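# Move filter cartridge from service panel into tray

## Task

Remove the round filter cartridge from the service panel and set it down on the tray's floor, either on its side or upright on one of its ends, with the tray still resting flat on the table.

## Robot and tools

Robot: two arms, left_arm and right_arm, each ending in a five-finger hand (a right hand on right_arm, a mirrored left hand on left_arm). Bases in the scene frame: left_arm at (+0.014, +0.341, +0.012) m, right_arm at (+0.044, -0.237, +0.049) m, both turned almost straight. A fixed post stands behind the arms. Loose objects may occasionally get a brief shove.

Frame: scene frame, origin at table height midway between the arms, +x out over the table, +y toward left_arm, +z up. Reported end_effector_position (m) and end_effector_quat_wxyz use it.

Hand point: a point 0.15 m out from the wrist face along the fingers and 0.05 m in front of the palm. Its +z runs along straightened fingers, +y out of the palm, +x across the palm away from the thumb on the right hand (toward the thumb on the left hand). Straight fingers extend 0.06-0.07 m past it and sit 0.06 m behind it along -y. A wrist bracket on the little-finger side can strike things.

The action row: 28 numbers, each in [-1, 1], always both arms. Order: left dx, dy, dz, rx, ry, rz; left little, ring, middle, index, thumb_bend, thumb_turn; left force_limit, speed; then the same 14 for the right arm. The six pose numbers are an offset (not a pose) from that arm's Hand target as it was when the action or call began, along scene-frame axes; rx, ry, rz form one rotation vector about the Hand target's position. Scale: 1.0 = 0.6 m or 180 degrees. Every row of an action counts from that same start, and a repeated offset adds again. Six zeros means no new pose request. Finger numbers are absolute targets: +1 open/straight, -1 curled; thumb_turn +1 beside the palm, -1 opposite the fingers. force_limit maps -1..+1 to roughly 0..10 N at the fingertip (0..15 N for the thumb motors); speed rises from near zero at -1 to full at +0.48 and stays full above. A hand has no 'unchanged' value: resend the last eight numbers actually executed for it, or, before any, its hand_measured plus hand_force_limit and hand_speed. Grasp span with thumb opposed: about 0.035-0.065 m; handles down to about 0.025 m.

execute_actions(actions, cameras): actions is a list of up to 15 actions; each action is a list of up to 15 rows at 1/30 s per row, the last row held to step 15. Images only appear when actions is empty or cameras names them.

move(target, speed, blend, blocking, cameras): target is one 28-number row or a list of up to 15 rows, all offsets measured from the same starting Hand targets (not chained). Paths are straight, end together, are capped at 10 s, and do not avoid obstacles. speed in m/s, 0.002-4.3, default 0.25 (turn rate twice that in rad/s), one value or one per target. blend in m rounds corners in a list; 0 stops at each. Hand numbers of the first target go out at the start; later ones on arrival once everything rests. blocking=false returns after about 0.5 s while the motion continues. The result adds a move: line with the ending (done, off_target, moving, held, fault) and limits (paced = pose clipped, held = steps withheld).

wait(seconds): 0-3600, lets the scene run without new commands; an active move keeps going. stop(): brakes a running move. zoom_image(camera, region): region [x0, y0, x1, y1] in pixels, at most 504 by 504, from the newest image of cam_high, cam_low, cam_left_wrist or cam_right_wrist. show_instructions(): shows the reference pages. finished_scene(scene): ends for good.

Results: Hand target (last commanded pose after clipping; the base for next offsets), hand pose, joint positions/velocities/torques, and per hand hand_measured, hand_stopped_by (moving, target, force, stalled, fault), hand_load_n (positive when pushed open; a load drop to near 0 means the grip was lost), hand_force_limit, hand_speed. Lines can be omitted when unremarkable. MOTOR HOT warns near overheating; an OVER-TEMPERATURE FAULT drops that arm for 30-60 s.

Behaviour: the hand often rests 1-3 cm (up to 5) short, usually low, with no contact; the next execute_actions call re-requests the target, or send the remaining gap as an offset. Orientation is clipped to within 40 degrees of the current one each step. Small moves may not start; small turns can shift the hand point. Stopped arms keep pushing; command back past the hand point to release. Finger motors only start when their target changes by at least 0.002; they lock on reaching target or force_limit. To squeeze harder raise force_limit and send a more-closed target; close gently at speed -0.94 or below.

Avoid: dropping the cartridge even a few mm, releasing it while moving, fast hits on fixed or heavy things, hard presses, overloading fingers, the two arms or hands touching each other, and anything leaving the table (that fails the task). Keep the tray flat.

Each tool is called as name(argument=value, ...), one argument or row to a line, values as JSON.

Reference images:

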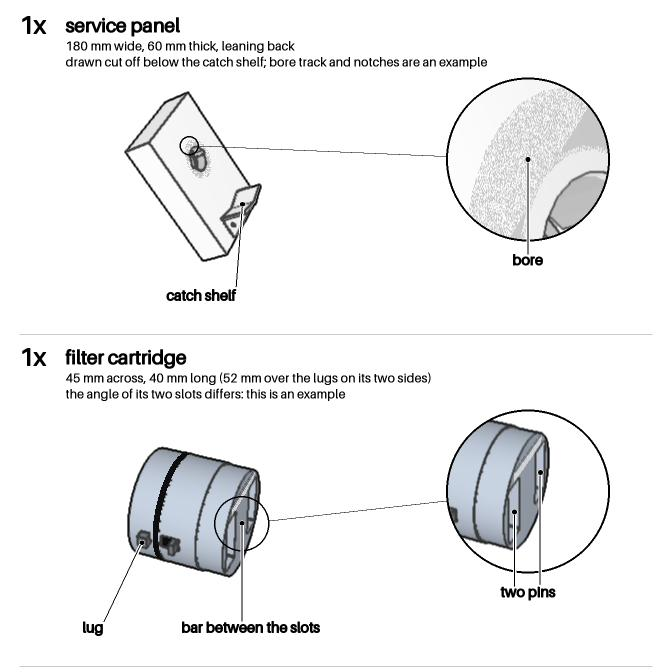

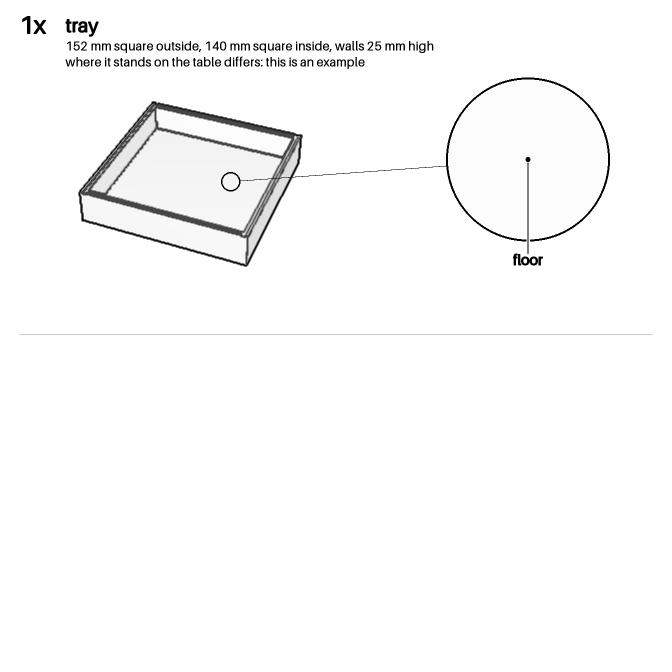

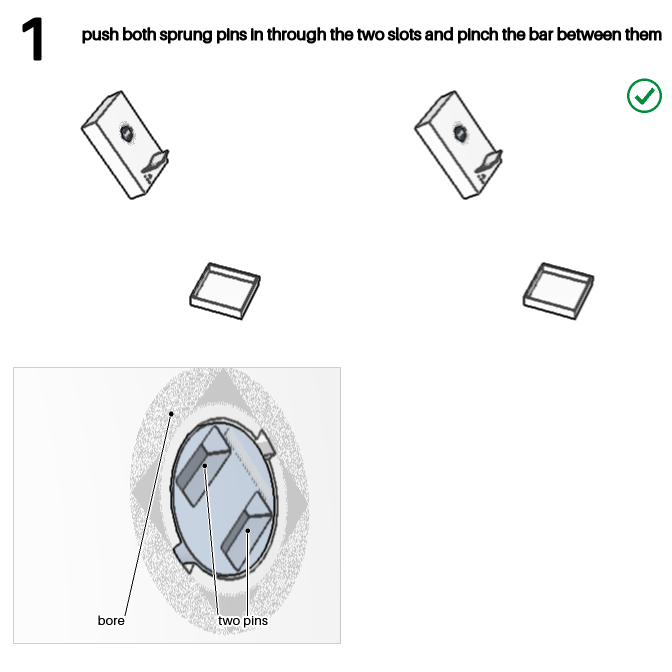

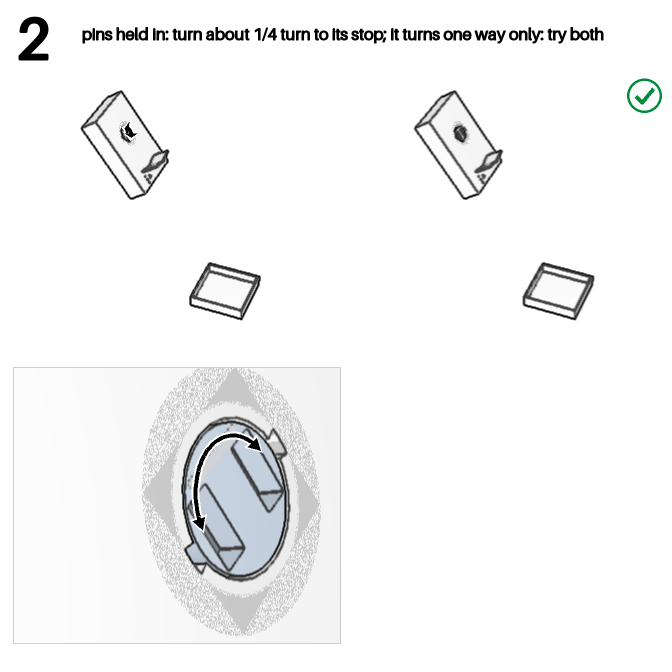

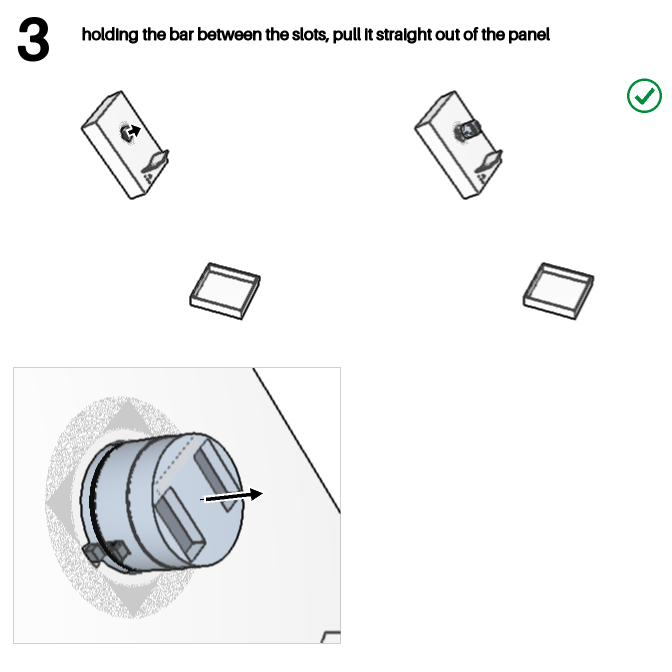

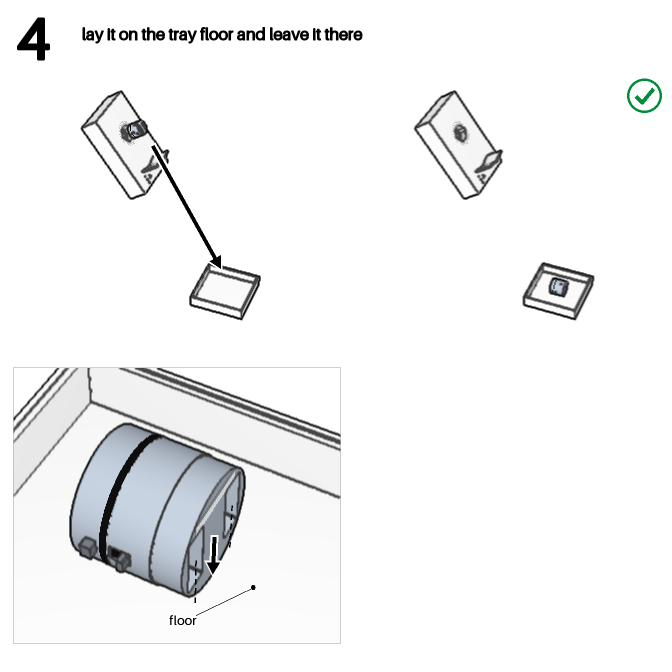

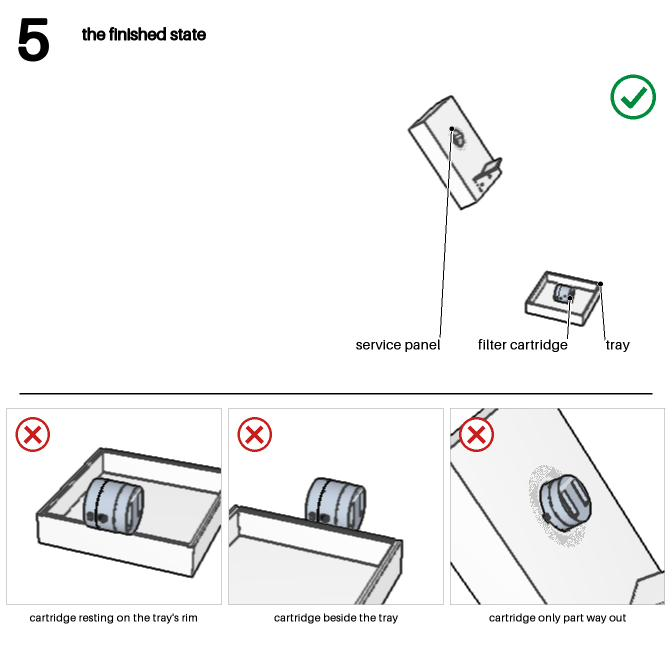

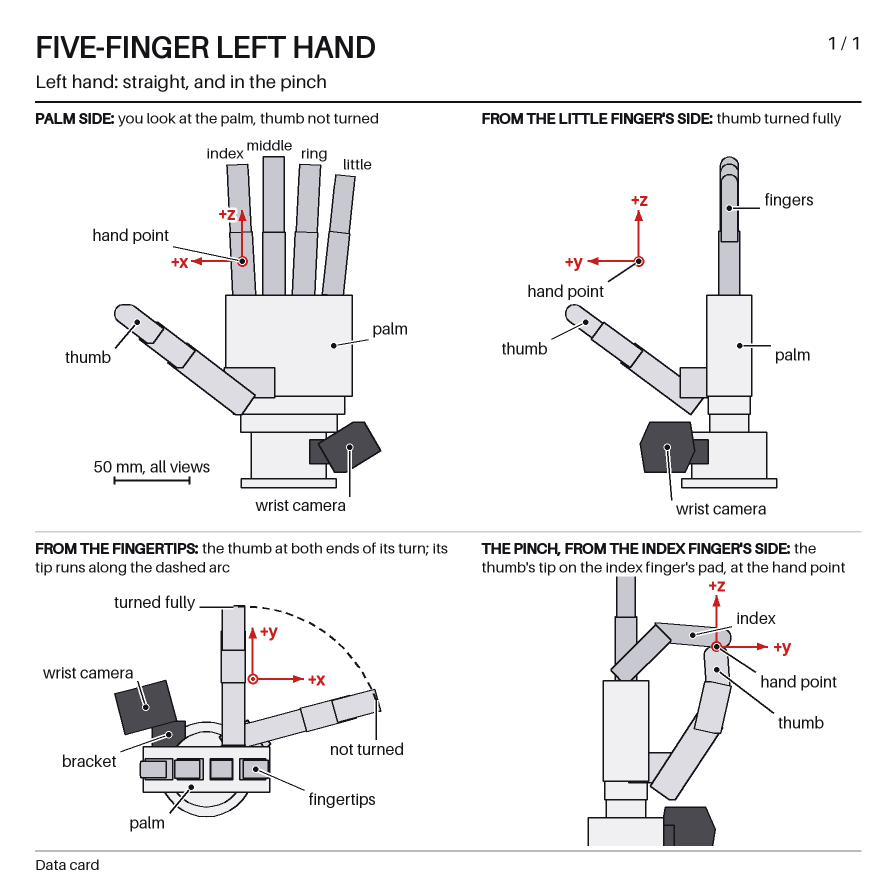

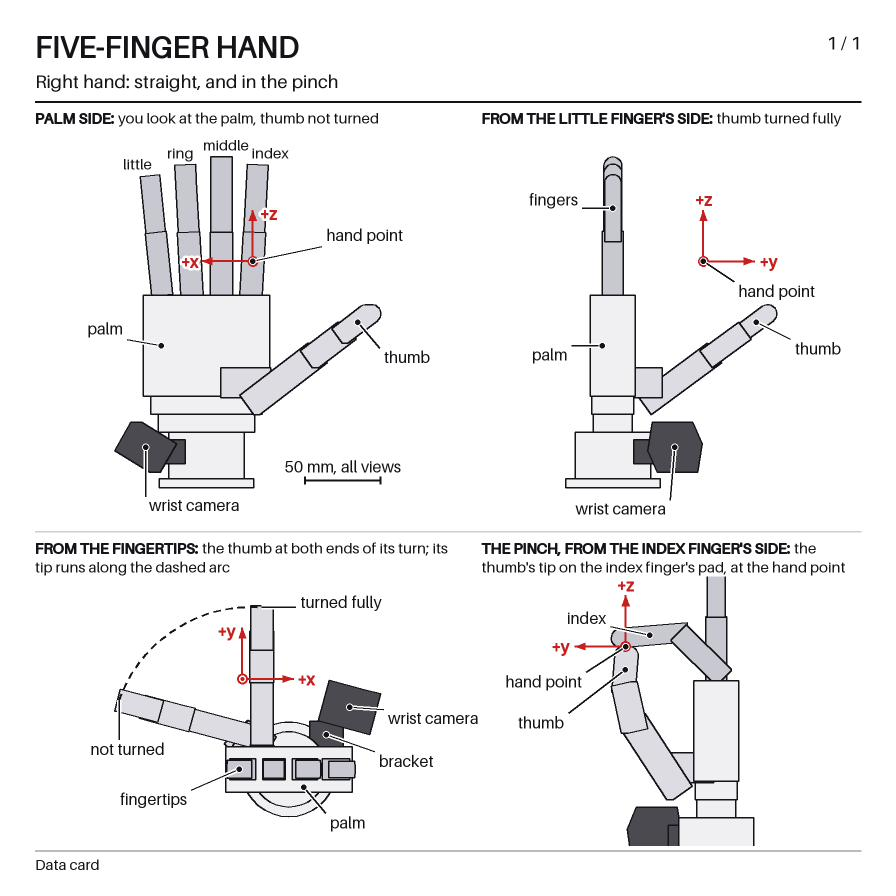

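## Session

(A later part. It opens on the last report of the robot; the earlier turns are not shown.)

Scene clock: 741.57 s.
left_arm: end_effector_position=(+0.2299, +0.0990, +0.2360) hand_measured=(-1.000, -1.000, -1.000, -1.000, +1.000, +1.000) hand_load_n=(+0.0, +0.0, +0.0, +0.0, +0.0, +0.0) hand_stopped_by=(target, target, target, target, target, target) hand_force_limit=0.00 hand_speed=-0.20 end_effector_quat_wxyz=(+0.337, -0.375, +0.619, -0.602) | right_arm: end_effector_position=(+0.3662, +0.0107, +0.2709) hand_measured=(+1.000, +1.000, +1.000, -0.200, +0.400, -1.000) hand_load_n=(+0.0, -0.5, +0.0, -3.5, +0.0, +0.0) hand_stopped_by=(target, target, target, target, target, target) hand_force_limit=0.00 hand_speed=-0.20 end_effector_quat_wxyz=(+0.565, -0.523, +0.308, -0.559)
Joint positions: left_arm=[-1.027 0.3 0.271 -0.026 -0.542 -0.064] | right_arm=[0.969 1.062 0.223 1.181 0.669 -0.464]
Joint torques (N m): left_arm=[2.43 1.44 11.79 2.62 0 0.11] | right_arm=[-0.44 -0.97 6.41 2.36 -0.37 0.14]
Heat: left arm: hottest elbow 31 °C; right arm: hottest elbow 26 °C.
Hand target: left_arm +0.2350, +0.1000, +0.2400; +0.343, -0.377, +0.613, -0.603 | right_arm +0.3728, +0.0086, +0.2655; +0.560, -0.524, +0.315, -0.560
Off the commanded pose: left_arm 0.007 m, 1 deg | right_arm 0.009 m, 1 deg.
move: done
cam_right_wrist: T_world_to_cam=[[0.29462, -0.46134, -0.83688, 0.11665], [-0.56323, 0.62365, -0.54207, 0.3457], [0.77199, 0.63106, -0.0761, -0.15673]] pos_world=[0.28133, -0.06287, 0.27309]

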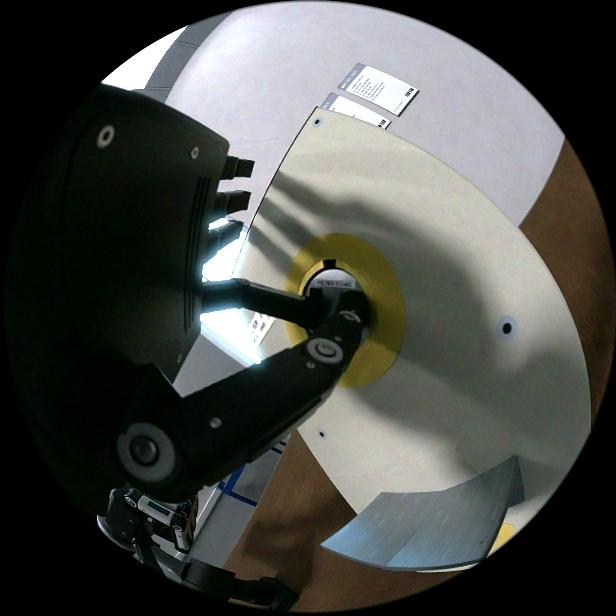

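move(
  target=[
    [0,0,0,0,0,0,1,1,1,1,1,-1,0,0.2,-0.019,0,0.0125,0,0,0,1,1,1,-0.2,0.4,-1,0,-0.2],
    [0,0.06,0,0,0,0.08,1,1,1,1,1,-1,0,0.2,-0.019,0,0.0125,0,0,0,1,1,1,-0.2,0.4,-1,0,-0.2],
    [0.187,0.042,0.05,0,0,0.1667,1,1,1,1,1,-1,0,0.2,-0.019,0,0.0125,0,0,0,1,1,1,-0.2,0.4,-1,0,-0.2],
  ],
  speed=0.12,
  cameras=["all"],
)

zoom_image(
  camera="cam_left_wrist",
  region=[200, 150, 400, 350],
)

Scene clock: 777.90 s.
left_arm: end_effector_position=(+0.3349, +0.1317, +0.2427) hand_measured=(+1.000, +1.000, +1.000, +1.000, +1.000, -1.000) hand_load_n=(+0.0, +0.0, -0.5, +0.0, +0.0, +0.0) hand_stopped_by=(target, target, target, target, target, target) hand_force_limit=0.00 hand_speed=0.20 end_effector_quat_wxyz=(+0.489, -0.516, +0.517, -0.477) | right_arm: end_effector_position=(+0.3633, +0.0080, +0.2720) hand_measured=(+1.000, +1.000, +1.000, -0.200, +0.400, -1.000) hand_load_n=(+0.0, +0.0, +0.0, +0.0, +0.0, +0.0) hand_stopped_by=(target, target, target, target, target, target) hand_force_limit=0.00 hand_speed=-0.20 end_effector_quat_wxyz=(+0.561, -0.522, +0.316, -0.560)
Joint positions: left_arm=[-0.909 0.742 0.412 0.214 -0.947 -0.081] | right_arm=[0.983 1.04 0.222 1.158 0.701 -0.464]
Joint torques (N m): left_arm=[2.2 -2.02 14.75 2.33 -0.07 0.02] | right_arm=[1.85 -3.6 6.2 1.48 -0.1 -0.02]
Heat: left arm: hottest elbow 31 °C; right arm: hottest elbow 26 °C.
Hand target: left_arm +0.3472, +0.1252, +0.2699; +0.487, -0.523, +0.495, -0.494 | right_arm +0.3614, +0.0086, +0.2729; +0.560, -0.524, +0.315, -0.560
Off the commanded pose: left_arm 0.031 m, 3 deg | right_arm 0.002 m, 0 deg.
move: off_target (left_arm)
cam_left_wrist: T_world_to_cam=[[0.1165, -0.25771, 0.95917, -0.23428], [-0.56493, -0.8115, -0.14942, 0.32239], [0.81688, -0.52446, -0.24013, -0.03606]] pos_world=[0.23888, 0.18233, 0.26423]
cam_right_wrist: T_world_to_cam=[[0.27986, -0.46121, -0.842, 0.12401], [-0.55842, 0.63521, -0.53355, 0.34227], [0.78092, 0.61951, -0.07978, -0.15484]] pos_world=[0.27734, -0.0643, 0.27468]

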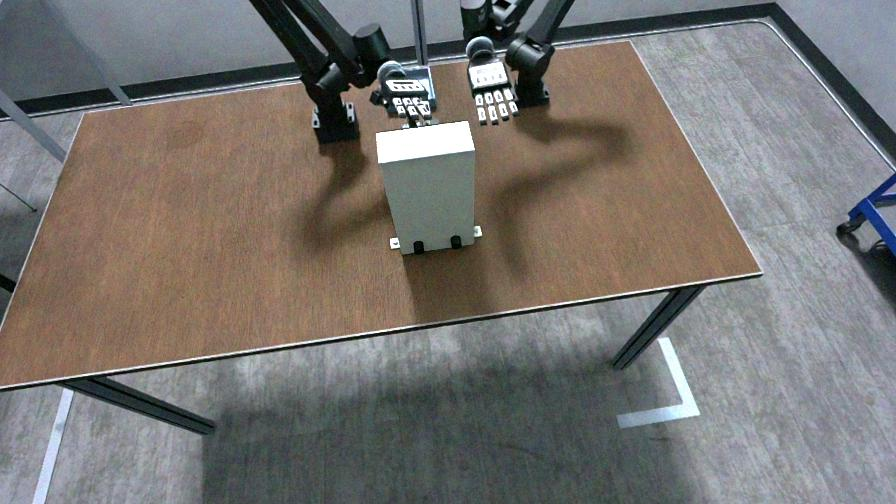

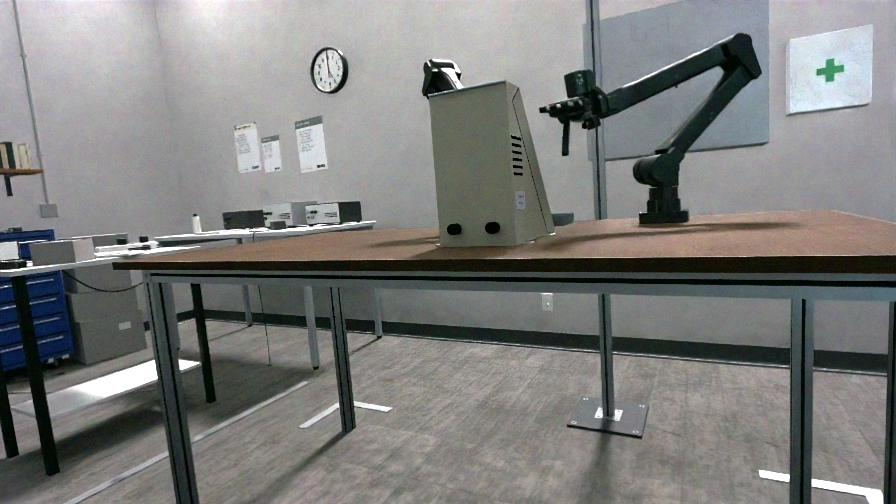

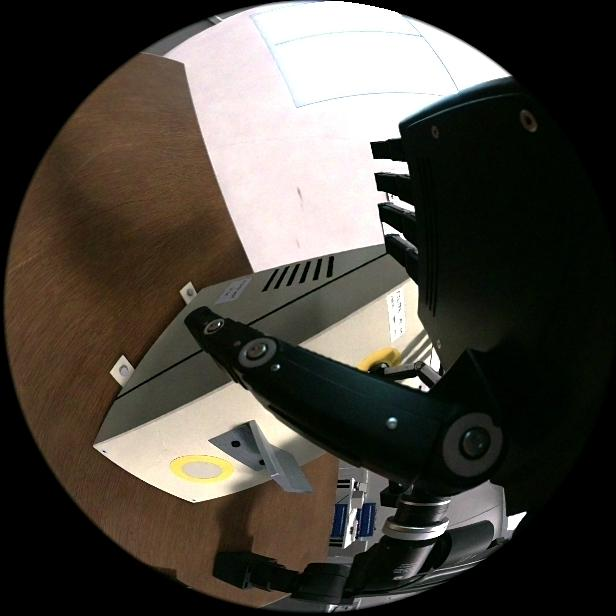

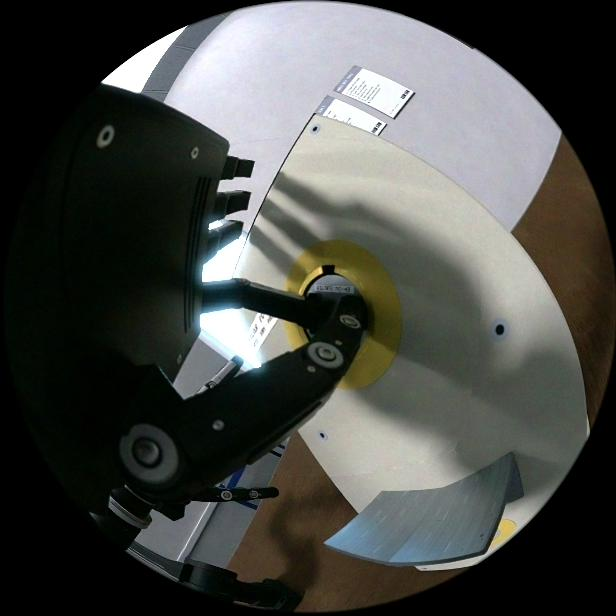

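Scaled by 2.520 from the camera's image (finer frame: 880x880).

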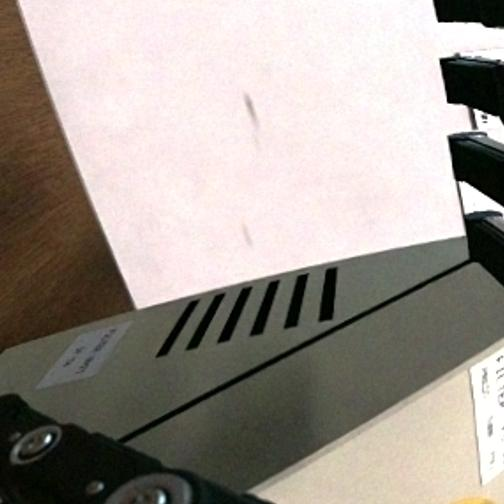

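zoom_image(
  camera="cam_left_wrist",
  region=[340, 300, 450, 410],
)

Scaled by 4.582 from the camera's image (finer frame: 880x880).

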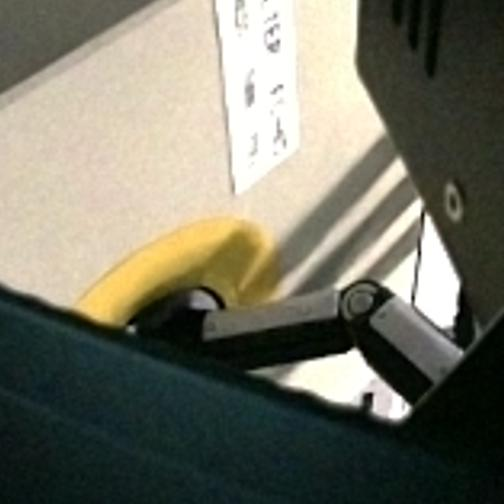

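move(
  target=[0,0,0,0,0,0,1,1,1,1,-1,-1,0,0.2,0,0,0,0,0,0,1,1,1,-0.2,0.4,-1,0,-0.2],
  speed=0.12,
  cameras=["cam_left_wrist"],
)

zoom_image(
  camera="cam_left_wrist",
  region=[330, 310, 450, 430],
)

Scene clock: 787.10 s.
left_arm: end_effector_position=(+0.3351, +0.1317, +0.2428) hand_measured=(+1.000, +1.000, +1.000, +1.000, -0.980, -1.000) hand_load_n=(+0.0, +0.0, +0.0, +0.0, +10.5, +0.5) hand_stopped_by=(target, target, target, target, force, target) hand_force_limit=0.00 hand_speed=0.20 end_effector_quat_wxyz=(+0.489, -0.516, +0.517, -0.477) | right_arm: end_effector_position=(+0.3633, +0.0080, +0.2720) hand_measured=(+1.000, +1.000, +1.000, -0.200, +0.400, -1.000) hand_load_n=(+0.0, +0.0, +0.0, +0.0, +0.0, +0.0) hand_stopped_by=(target, target, target, target, target, target) hand_force_limit=0.00 hand_speed=-0.20 end_effector_quat_wxyz=(+0.561, -0.522, +0.316, -0.560)
Joint positions: left_arm=[-0.909 0.742 0.412 0.214 -0.947 -0.081] | right_arm=[0.983 1.04 0.222 1.158 0.701 -0.464]
Joint torques (N m): left_arm=[2.49 -1.79 14.75 2.37 -0.06 0.02] | right_arm=[1.9 -3.6 6.19 1.55 -0.11 -0.03]
Heat: left arm: hottest elbow 32 °C; right arm: hottest elbow 26 °C.
Hand target: left_arm +0.3473, +0.1252, +0.2700; +0.487, -0.523, +0.495, -0.494 | right_arm +0.3614, +0.0086, +0.2729; +0.560, -0.524, +0.315, -0.560
Off the commanded pose: left_arm 0.030 m, 3 deg | right_arm 0.002 m, 0 deg.
move: done
cam_left_wrist: T_world_to_cam=[[0.1166, -0.25765, 0.95918, -0.23444], [-0.56462, -0.81171, -0.1494, 0.32248], [0.81707, -0.52415, -0.24012, -0.03631]] pos_world=[0.23908, 0.18233, 0.26433]

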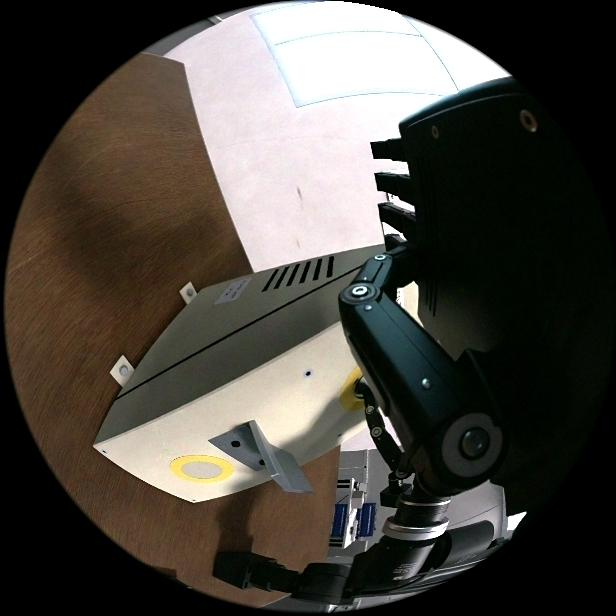

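Scaled by 4.200 from the camera's image (finer frame: 880x880).

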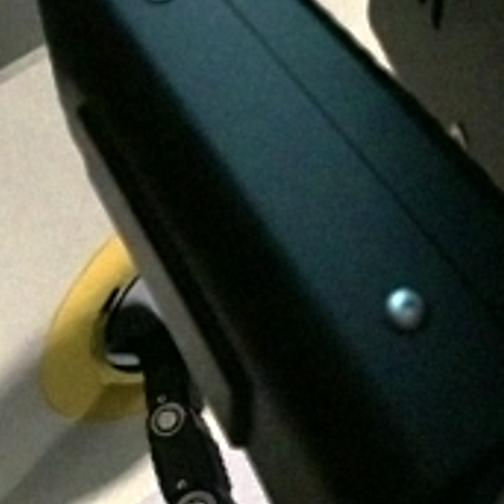

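move(
  target=[0,0,0,0,0,0,1,1,1,1,1,1,0,0.2,0,0,0,0,0,0,1,1,1,-0.2,0.4,-1,0,-0.2],
  speed=0.12,
  cameras=["cam_left_wrist"],
)

zoom_image(
  camera="cam_left_wrist",
  region=[330, 310, 450, 430],
)

Scene clock: 792.73 s.
left_arm: end_effector_position=(+0.3351, +0.1317, +0.2428) hand_measured=(+1.000, +1.000, +1.000, +1.000, +1.000, +1.000) hand_load_n=(+0.0, +0.0, +0.0, +0.0, +0.0, +0.0) hand_stopped_by=(target, target, target, target, target, target) hand_force_limit=0.00 hand_speed=0.20 end_effector_quat_wxyz=(+0.489, -0.516, +0.517, -0.477) | right_arm: end_effector_position=(+0.3633, +0.0080, +0.2720) hand_measured=(+1.000, +1.000, +1.000, -0.200, +0.400, -1.000) hand_load_n=(+0.0, +0.0, +0.0, +0.0, +0.5, +0.0) hand_stopped_by=(target, target, target, target, target, target) hand_force_limit=0.00 hand_speed=-0.20 end_effector_quat_wxyz=(+0.561, -0.522, +0.316, -0.560)
Joint positions: left_arm=[-0.909 0.742 0.412 0.214 -0.947 -0.081] | right_arm=[0.983 1.04 0.222 1.158 0.701 -0.464]
Joint torques (N m): left_arm=[2.43 -1.9 14.74 2.35 -0.08 0] | right_arm=[1.67 -3.31 6.22 1.57 -0.1 -0.03]
Heat: left arm: hottest elbow 33 °C; right arm: hottest elbow 26 °C.
Hand target: left_arm +0.3472, +0.1252, +0.2700; +0.487, -0.523, +0.495, -0.494 | right_arm +0.3614, +0.0086, +0.2729; +0.560, -0.524, +0.315, -0.560
Off the commanded pose: left_arm 0.030 m, 3 deg | right_arm 0.002 m, 0 deg.
move: done
cam_left_wrist: T_world_to_cam=[[0.1165, -0.25771, 0.95917, -0.2344], [-0.56493, -0.8115, -0.14942, 0.32251], [0.81688, -0.52446, -0.24013, -0.0362]] pos_world=[0.23908, 0.18233, 0.26433]

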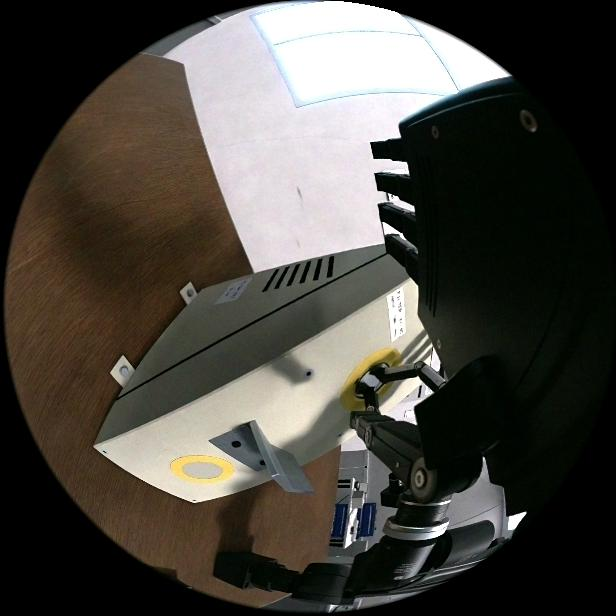

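Scaled by 4.200 from the camera's image (finer frame: 880x880).

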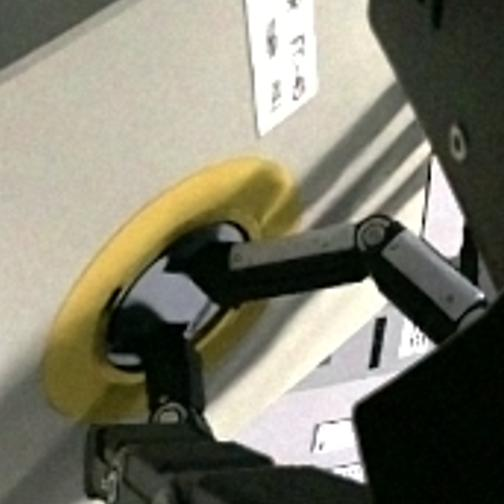

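zoom_image(
  camera="cam_left_wrist",
  region=[345, 350, 415, 420],
)

Scaled by 7.200 from the camera's image (finer frame: 880x880).

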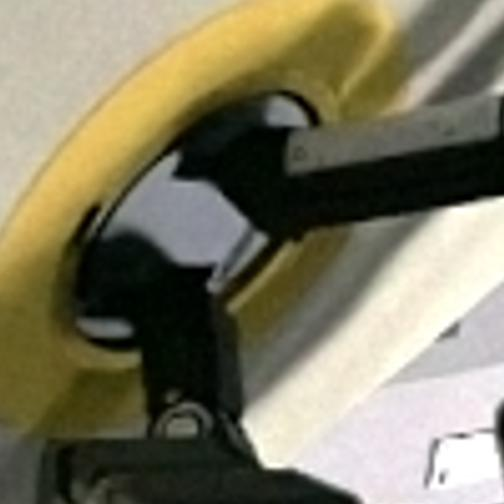

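move(
  target=[0,0,0,0,0,0,1,1,1,1,1,1,0,0.2,-0.0273,0,0.0191,0.0029,-0.0159,0.0041,1,1,1,-0.2,0.36,-1,0,-0.2],
  speed=0.06,
  cameras=["cam_left_wrist", "cam_right_wrist"],
)

zoom_image(
  camera="cam_left_wrist",
  region=[345, 340, 435, 430],
)

zoom_image(
  camera="cam_right_wrist",
  region=[280, 250, 400, 370],
)

Scene clock: 833.53 s.
left_arm: end_effector_position=(+0.3351, +0.1317, +0.2428) hand_measured=(+1.000, +1.000, +1.000, +1.000, +1.000, +1.000) hand_load_n=(+0.0, +0.0, +0.0, +0.0, +0.0, -0.5) hand_stopped_by=(target, target, target, target, target, target) hand_force_limit=0.00 hand_speed=0.20 end_effector_quat_wxyz=(+0.489, -0.516, +0.517, -0.477) | right_arm: end_effector_position=(+0.3477, +0.0101, +0.2806) hand_measured=(+1.000, +1.000, +1.000, -0.200, +0.360, -1.000) hand_load_n=(+0.0, +0.0, +0.0, +0.0, +0.0, +0.0) hand_stopped_by=(target, target, target, target, target, target) hand_force_limit=0.00 hand_speed=-0.20 end_effector_quat_wxyz=(+0.570, -0.515, +0.302, -0.565)
Joint positions: left_arm=[-0.909 0.742 0.412 0.214 -0.947 -0.081] | right_arm=[1.039 1.017 0.202 1.211 0.727 -0.522]
Joint torques (N m): left_arm=[2.37 -1.79 14.78 2.35 -0.09 0.01] | right_arm=[1.9 -3.19 5.76 2.77 -0.14 -0.11]
Heat: left arm: hottest elbow 35 °C; right arm: hottest elbow 26 °C.
Hand target: left_arm +0.3472, +0.1252, +0.2700; +0.487, -0.523, +0.495, -0.494 | right_arm +0.3451, +0.0085, +0.2845; +0.574, -0.509, +0.300, -0.567
Off the commanded pose: left_arm 0.030 m, 3 deg | right_arm 0.005 m, 1 deg.
move: done
cam_left_wrist: T_world_to_cam=[[0.1165, -0.25771, 0.95917, -0.2344], [-0.56493, -0.8115, -0.14942, 0.32251], [0.81688, -0.52446, -0.24013, -0.0362]] pos_world=[0.23908, 0.18233, 0.26433]
cam_right_wrist: T_world_to_cam=[[0.31714, -0.45733, -0.83083, 0.12032], [-0.54875, 0.62601, -0.55405, 0.33925], [0.7735, 0.63163, -0.05242, -0.14847]] pos_world=[0.26285, -0.06357, 0.28015]

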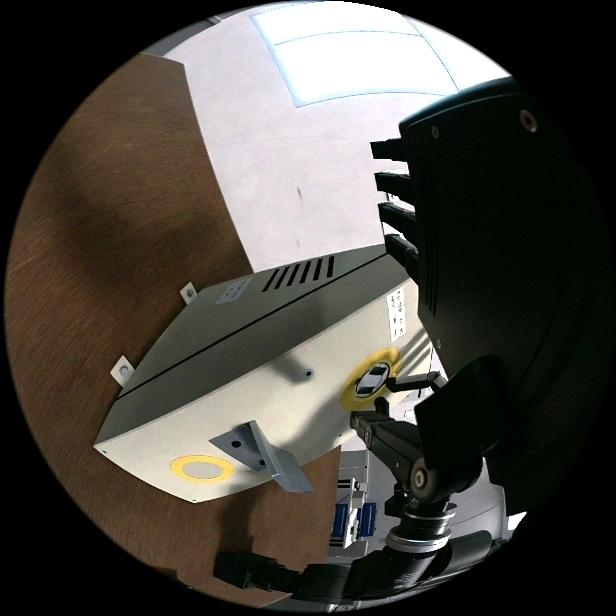

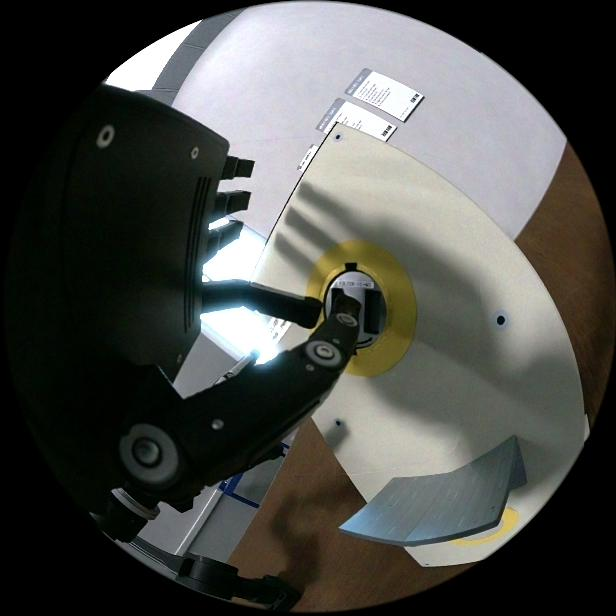

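Scaled by 5.600 from the camera's image (finer frame: 880x880).

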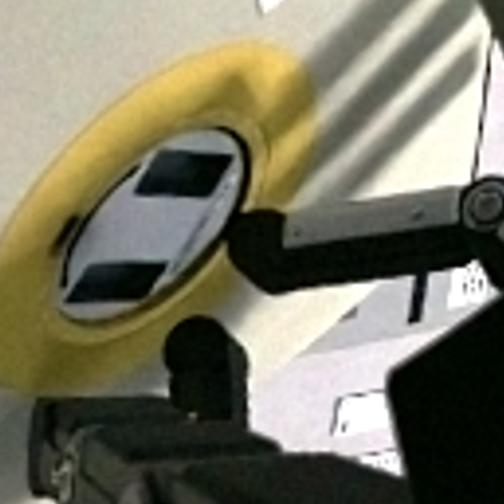

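Scaled by 4.200 from the camera's image (finer frame: 880x880).

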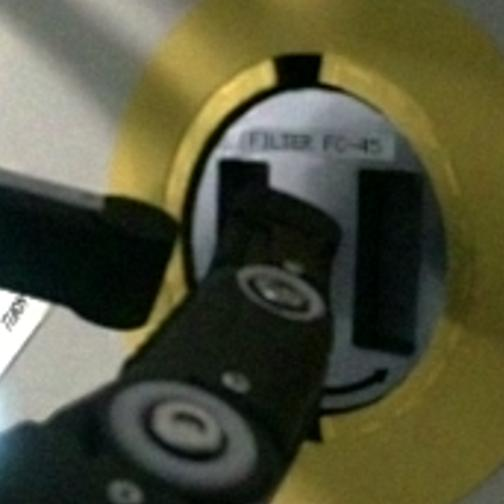

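move(
  target=[0,0,0,0,0,0,1,1,1,1,1,1,0,0.2,-0.0135,0.0008,0.0008,-0.1248,-0.0141,0.0926,1,1,1,-0.16,0.38,-0.71,0,-0.2],
  speed=0.1,
  cameras=["cam_left_wrist", "cam_right_wrist"],
)

zoom_image(
  camera="cam_left_wrist",
  region=[345, 340, 435, 430],
)

zoom_image(
  camera="cam_right_wrist",
  region=[280, 250, 400, 370],
)

Scene clock: 917.00 s.
left_arm: end_effector_position=(+0.3351, +0.1317, +0.2428) hand_measured=(+1.000, +1.000, +1.000, +1.000, +1.000, +1.000) hand_load_n=(+0.0, +0.0, +0.0, +0.0, +0.0, -0.5) hand_stopped_by=(target, target, target, target, target, target) hand_force_limit=0.00 hand_speed=0.20 end_effector_quat_wxyz=(+0.489, -0.516, +0.517, -0.477) | right_arm: end_effector_position=(+0.3315, +0.0078, +0.2662) hand_measured=(+1.000, +1.000, +1.000, -0.160, +0.380, -0.710) hand_load_n=(-0.5, +0.0, +0.0, +0.0, +0.0, +0.0) hand_stopped_by=(target, target, target, target, target, target) hand_force_limit=0.00 hand_speed=-0.20 end_effector_quat_wxyz=(-0.543, +0.646, -0.098, +0.528)
Joint positions: left_arm=[-0.909 0.742 0.412 0.214 -0.947 -0.081] | right_arm=[0.84 0.657 0.191 0.616 0.176 -0.647]
Joint torques (N m): left_arm=[2.49 -1.79 14.78 2.39 -0.08 0.01] | right_arm=[0.73 -0.67 10.28 1.78 -0.2 -0.11]
Heat: left arm: hottest elbow 36 °C; right arm: hottest elbow 25 °C.
Hand target: left_arm +0.3472, +0.1252, +0.2700; +0.487, -0.523, +0.495, -0.494 | right_arm +0.3369, +0.0091, +0.2849; -0.546, +0.636, -0.095, +0.537
Off the commanded pose: left_arm 0.030 m, 3 deg | right_arm 0.020 m, 2 deg.
move: off_target (right_arm)
cam_left_wrist: T_world_to_cam=[[0.1165, -0.25771, 0.95917, -0.2344], [-0.56493, -0.8115, -0.14942, 0.32251], [0.81688, -0.52446, -0.24013, -0.0362]] pos_world=[0.23908, 0.18233, 0.26433]
cam_right_wrist: T_world_to_cam=[[0.5058, -0.61498, -0.60496, -0.00897], [-0.65449, 0.18327, -0.73352, 0.41003], [0.56197, 0.76695, -0.3098, 0.00225]] pos_world=[0.27163, -0.08239, 0.29604]

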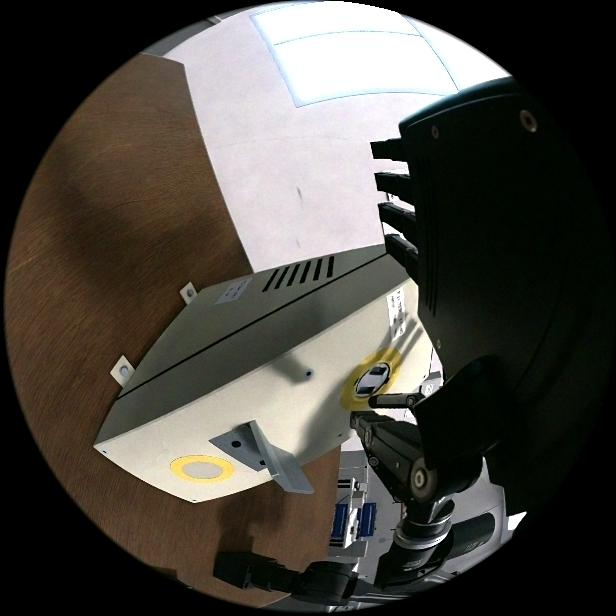

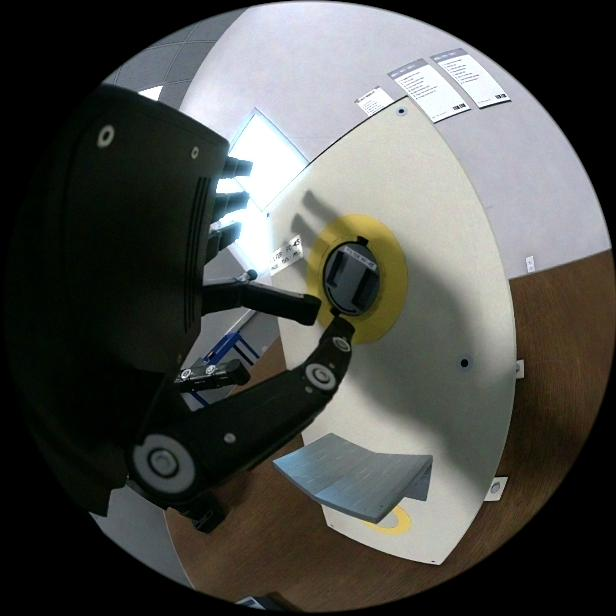

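Scaled by 5.600 from the camera's image (finer frame: 880x880).

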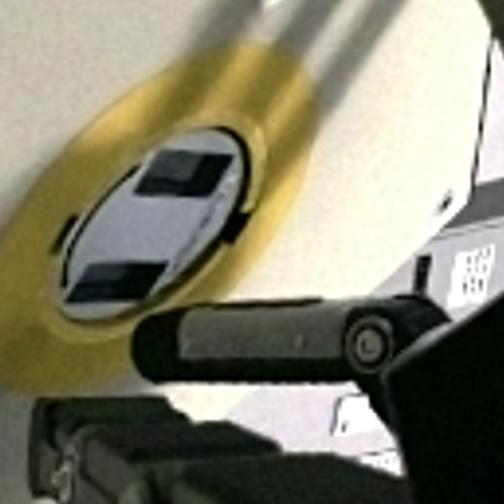

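Scaled by 4.200 from the camera's image (finer frame: 880x880).

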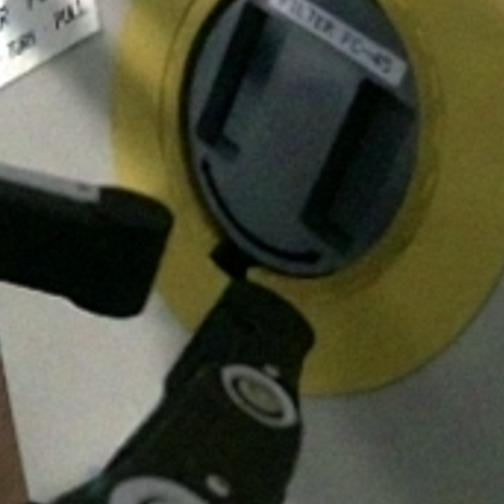

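move(
  target=[0,0,0,0,0,0,1,1,1,1,1,1,0,0.2,0.011,0.0023,0.028,0,0,0,1,1,1,-0.16,0.38,-0.71,0,-0.2],
  speed=0.1,
  cameras=["cam_left_wrist", "cam_right_wrist"],
)

zoom_image(
  camera="cam_left_wrist",
  region=[345, 340, 435, 430],
)

zoom_image(
  camera="cam_right_wrist",
  region=[280, 230, 420, 370],
)

Scene clock: 923.23 s.
left_arm: end_effector_position=(+0.3351, +0.1317, +0.2428) hand_measured=(+1.000, +1.000, +1.000, +1.000, +1.000, +1.000) hand_load_n=(+0.0, +0.0, +0.0, +0.0, +0.0, -0.5) hand_stopped_by=(target, target, target, target, target, target) hand_force_limit=0.00 hand_speed=0.20 end_effector_quat_wxyz=(+0.489, -0.516, +0.517, -0.477) | right_arm: end_effector_position=(+0.3363, +0.0070, +0.2781) hand_measured=(+1.000, +1.000, +1.000, -0.160, +0.380, -0.710) hand_load_n=(+0.0, +0.0, +0.0, +0.0, +0.0, +0.0) hand_stopped_by=(target, target, target, target, target, target) hand_force_limit=0.00 hand_speed=-0.20 end_effector_quat_wxyz=(-0.541, +0.648, -0.097, +0.528)
Joint positions: left_arm=[-0.909 0.742 0.412 0.214 -0.947 -0.081] | right_arm=[0.819 0.637 0.224 0.557 0.156 -0.647]
Joint torques (N m): left_arm=[2.55 -1.73 14.75 2.36 -0.08 0] | right_arm=[0.5 -0.32 11.25 1.87 -0.22 -0.08]
Heat: left arm: hottest elbow 36 °C; right arm: hottest elbow 26 °C.
Hand target: left_arm +0.3472, +0.1252, +0.2700; +0.487, -0.523, +0.495, -0.494 | right_arm +0.3436, +0.0104, +0.3017; -0.546, +0.636, -0.095, +0.537
Off the commanded pose: left_arm 0.030 m, 3 deg | right_arm 0.025 m, 2 deg.
move: off_target (right_arm)
cam_left_wrist: T_world_to_cam=[[0.1165, -0.25771, 0.95917, -0.2344], [-0.56493, -0.8115, -0.14942, 0.32251], [0.81688, -0.52446, -0.24013, -0.0362]] pos_world=[0.23908, 0.18233, 0.26433]
cam_right_wrist: T_world_to_cam=[[0.50453, -0.61903, -0.60188, -0.00509], [-0.65507, 0.17966, -0.7339, 0.4225], [0.56243, 0.76455, -0.31486, 0.00516]] pos_world=[0.27643, -0.083, 0.30863]

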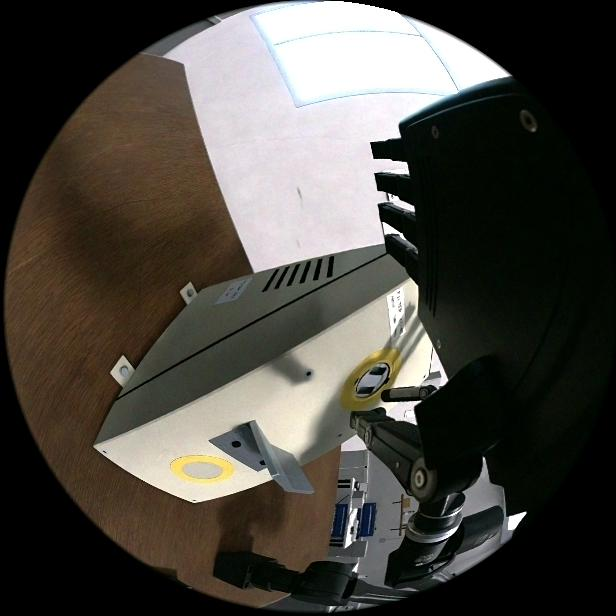

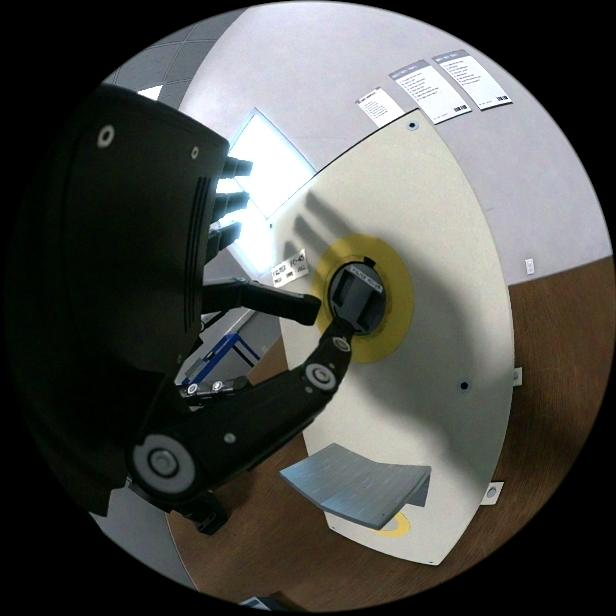

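Scaled by 5.600 from the camera's image (finer frame: 880x880).

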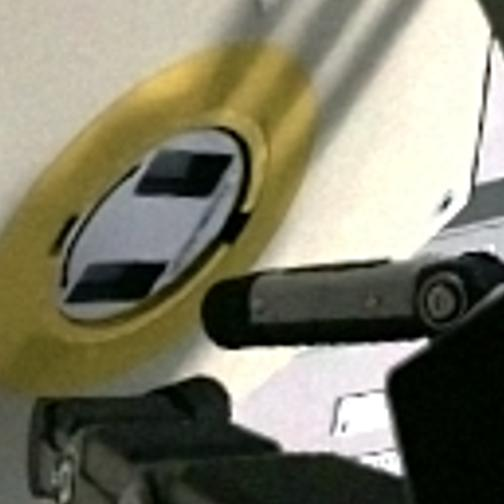

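Scaled by 3.600 from the camera's image (finer frame: 880x880).

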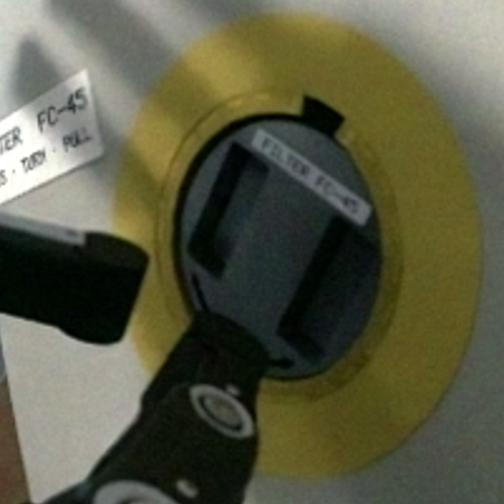

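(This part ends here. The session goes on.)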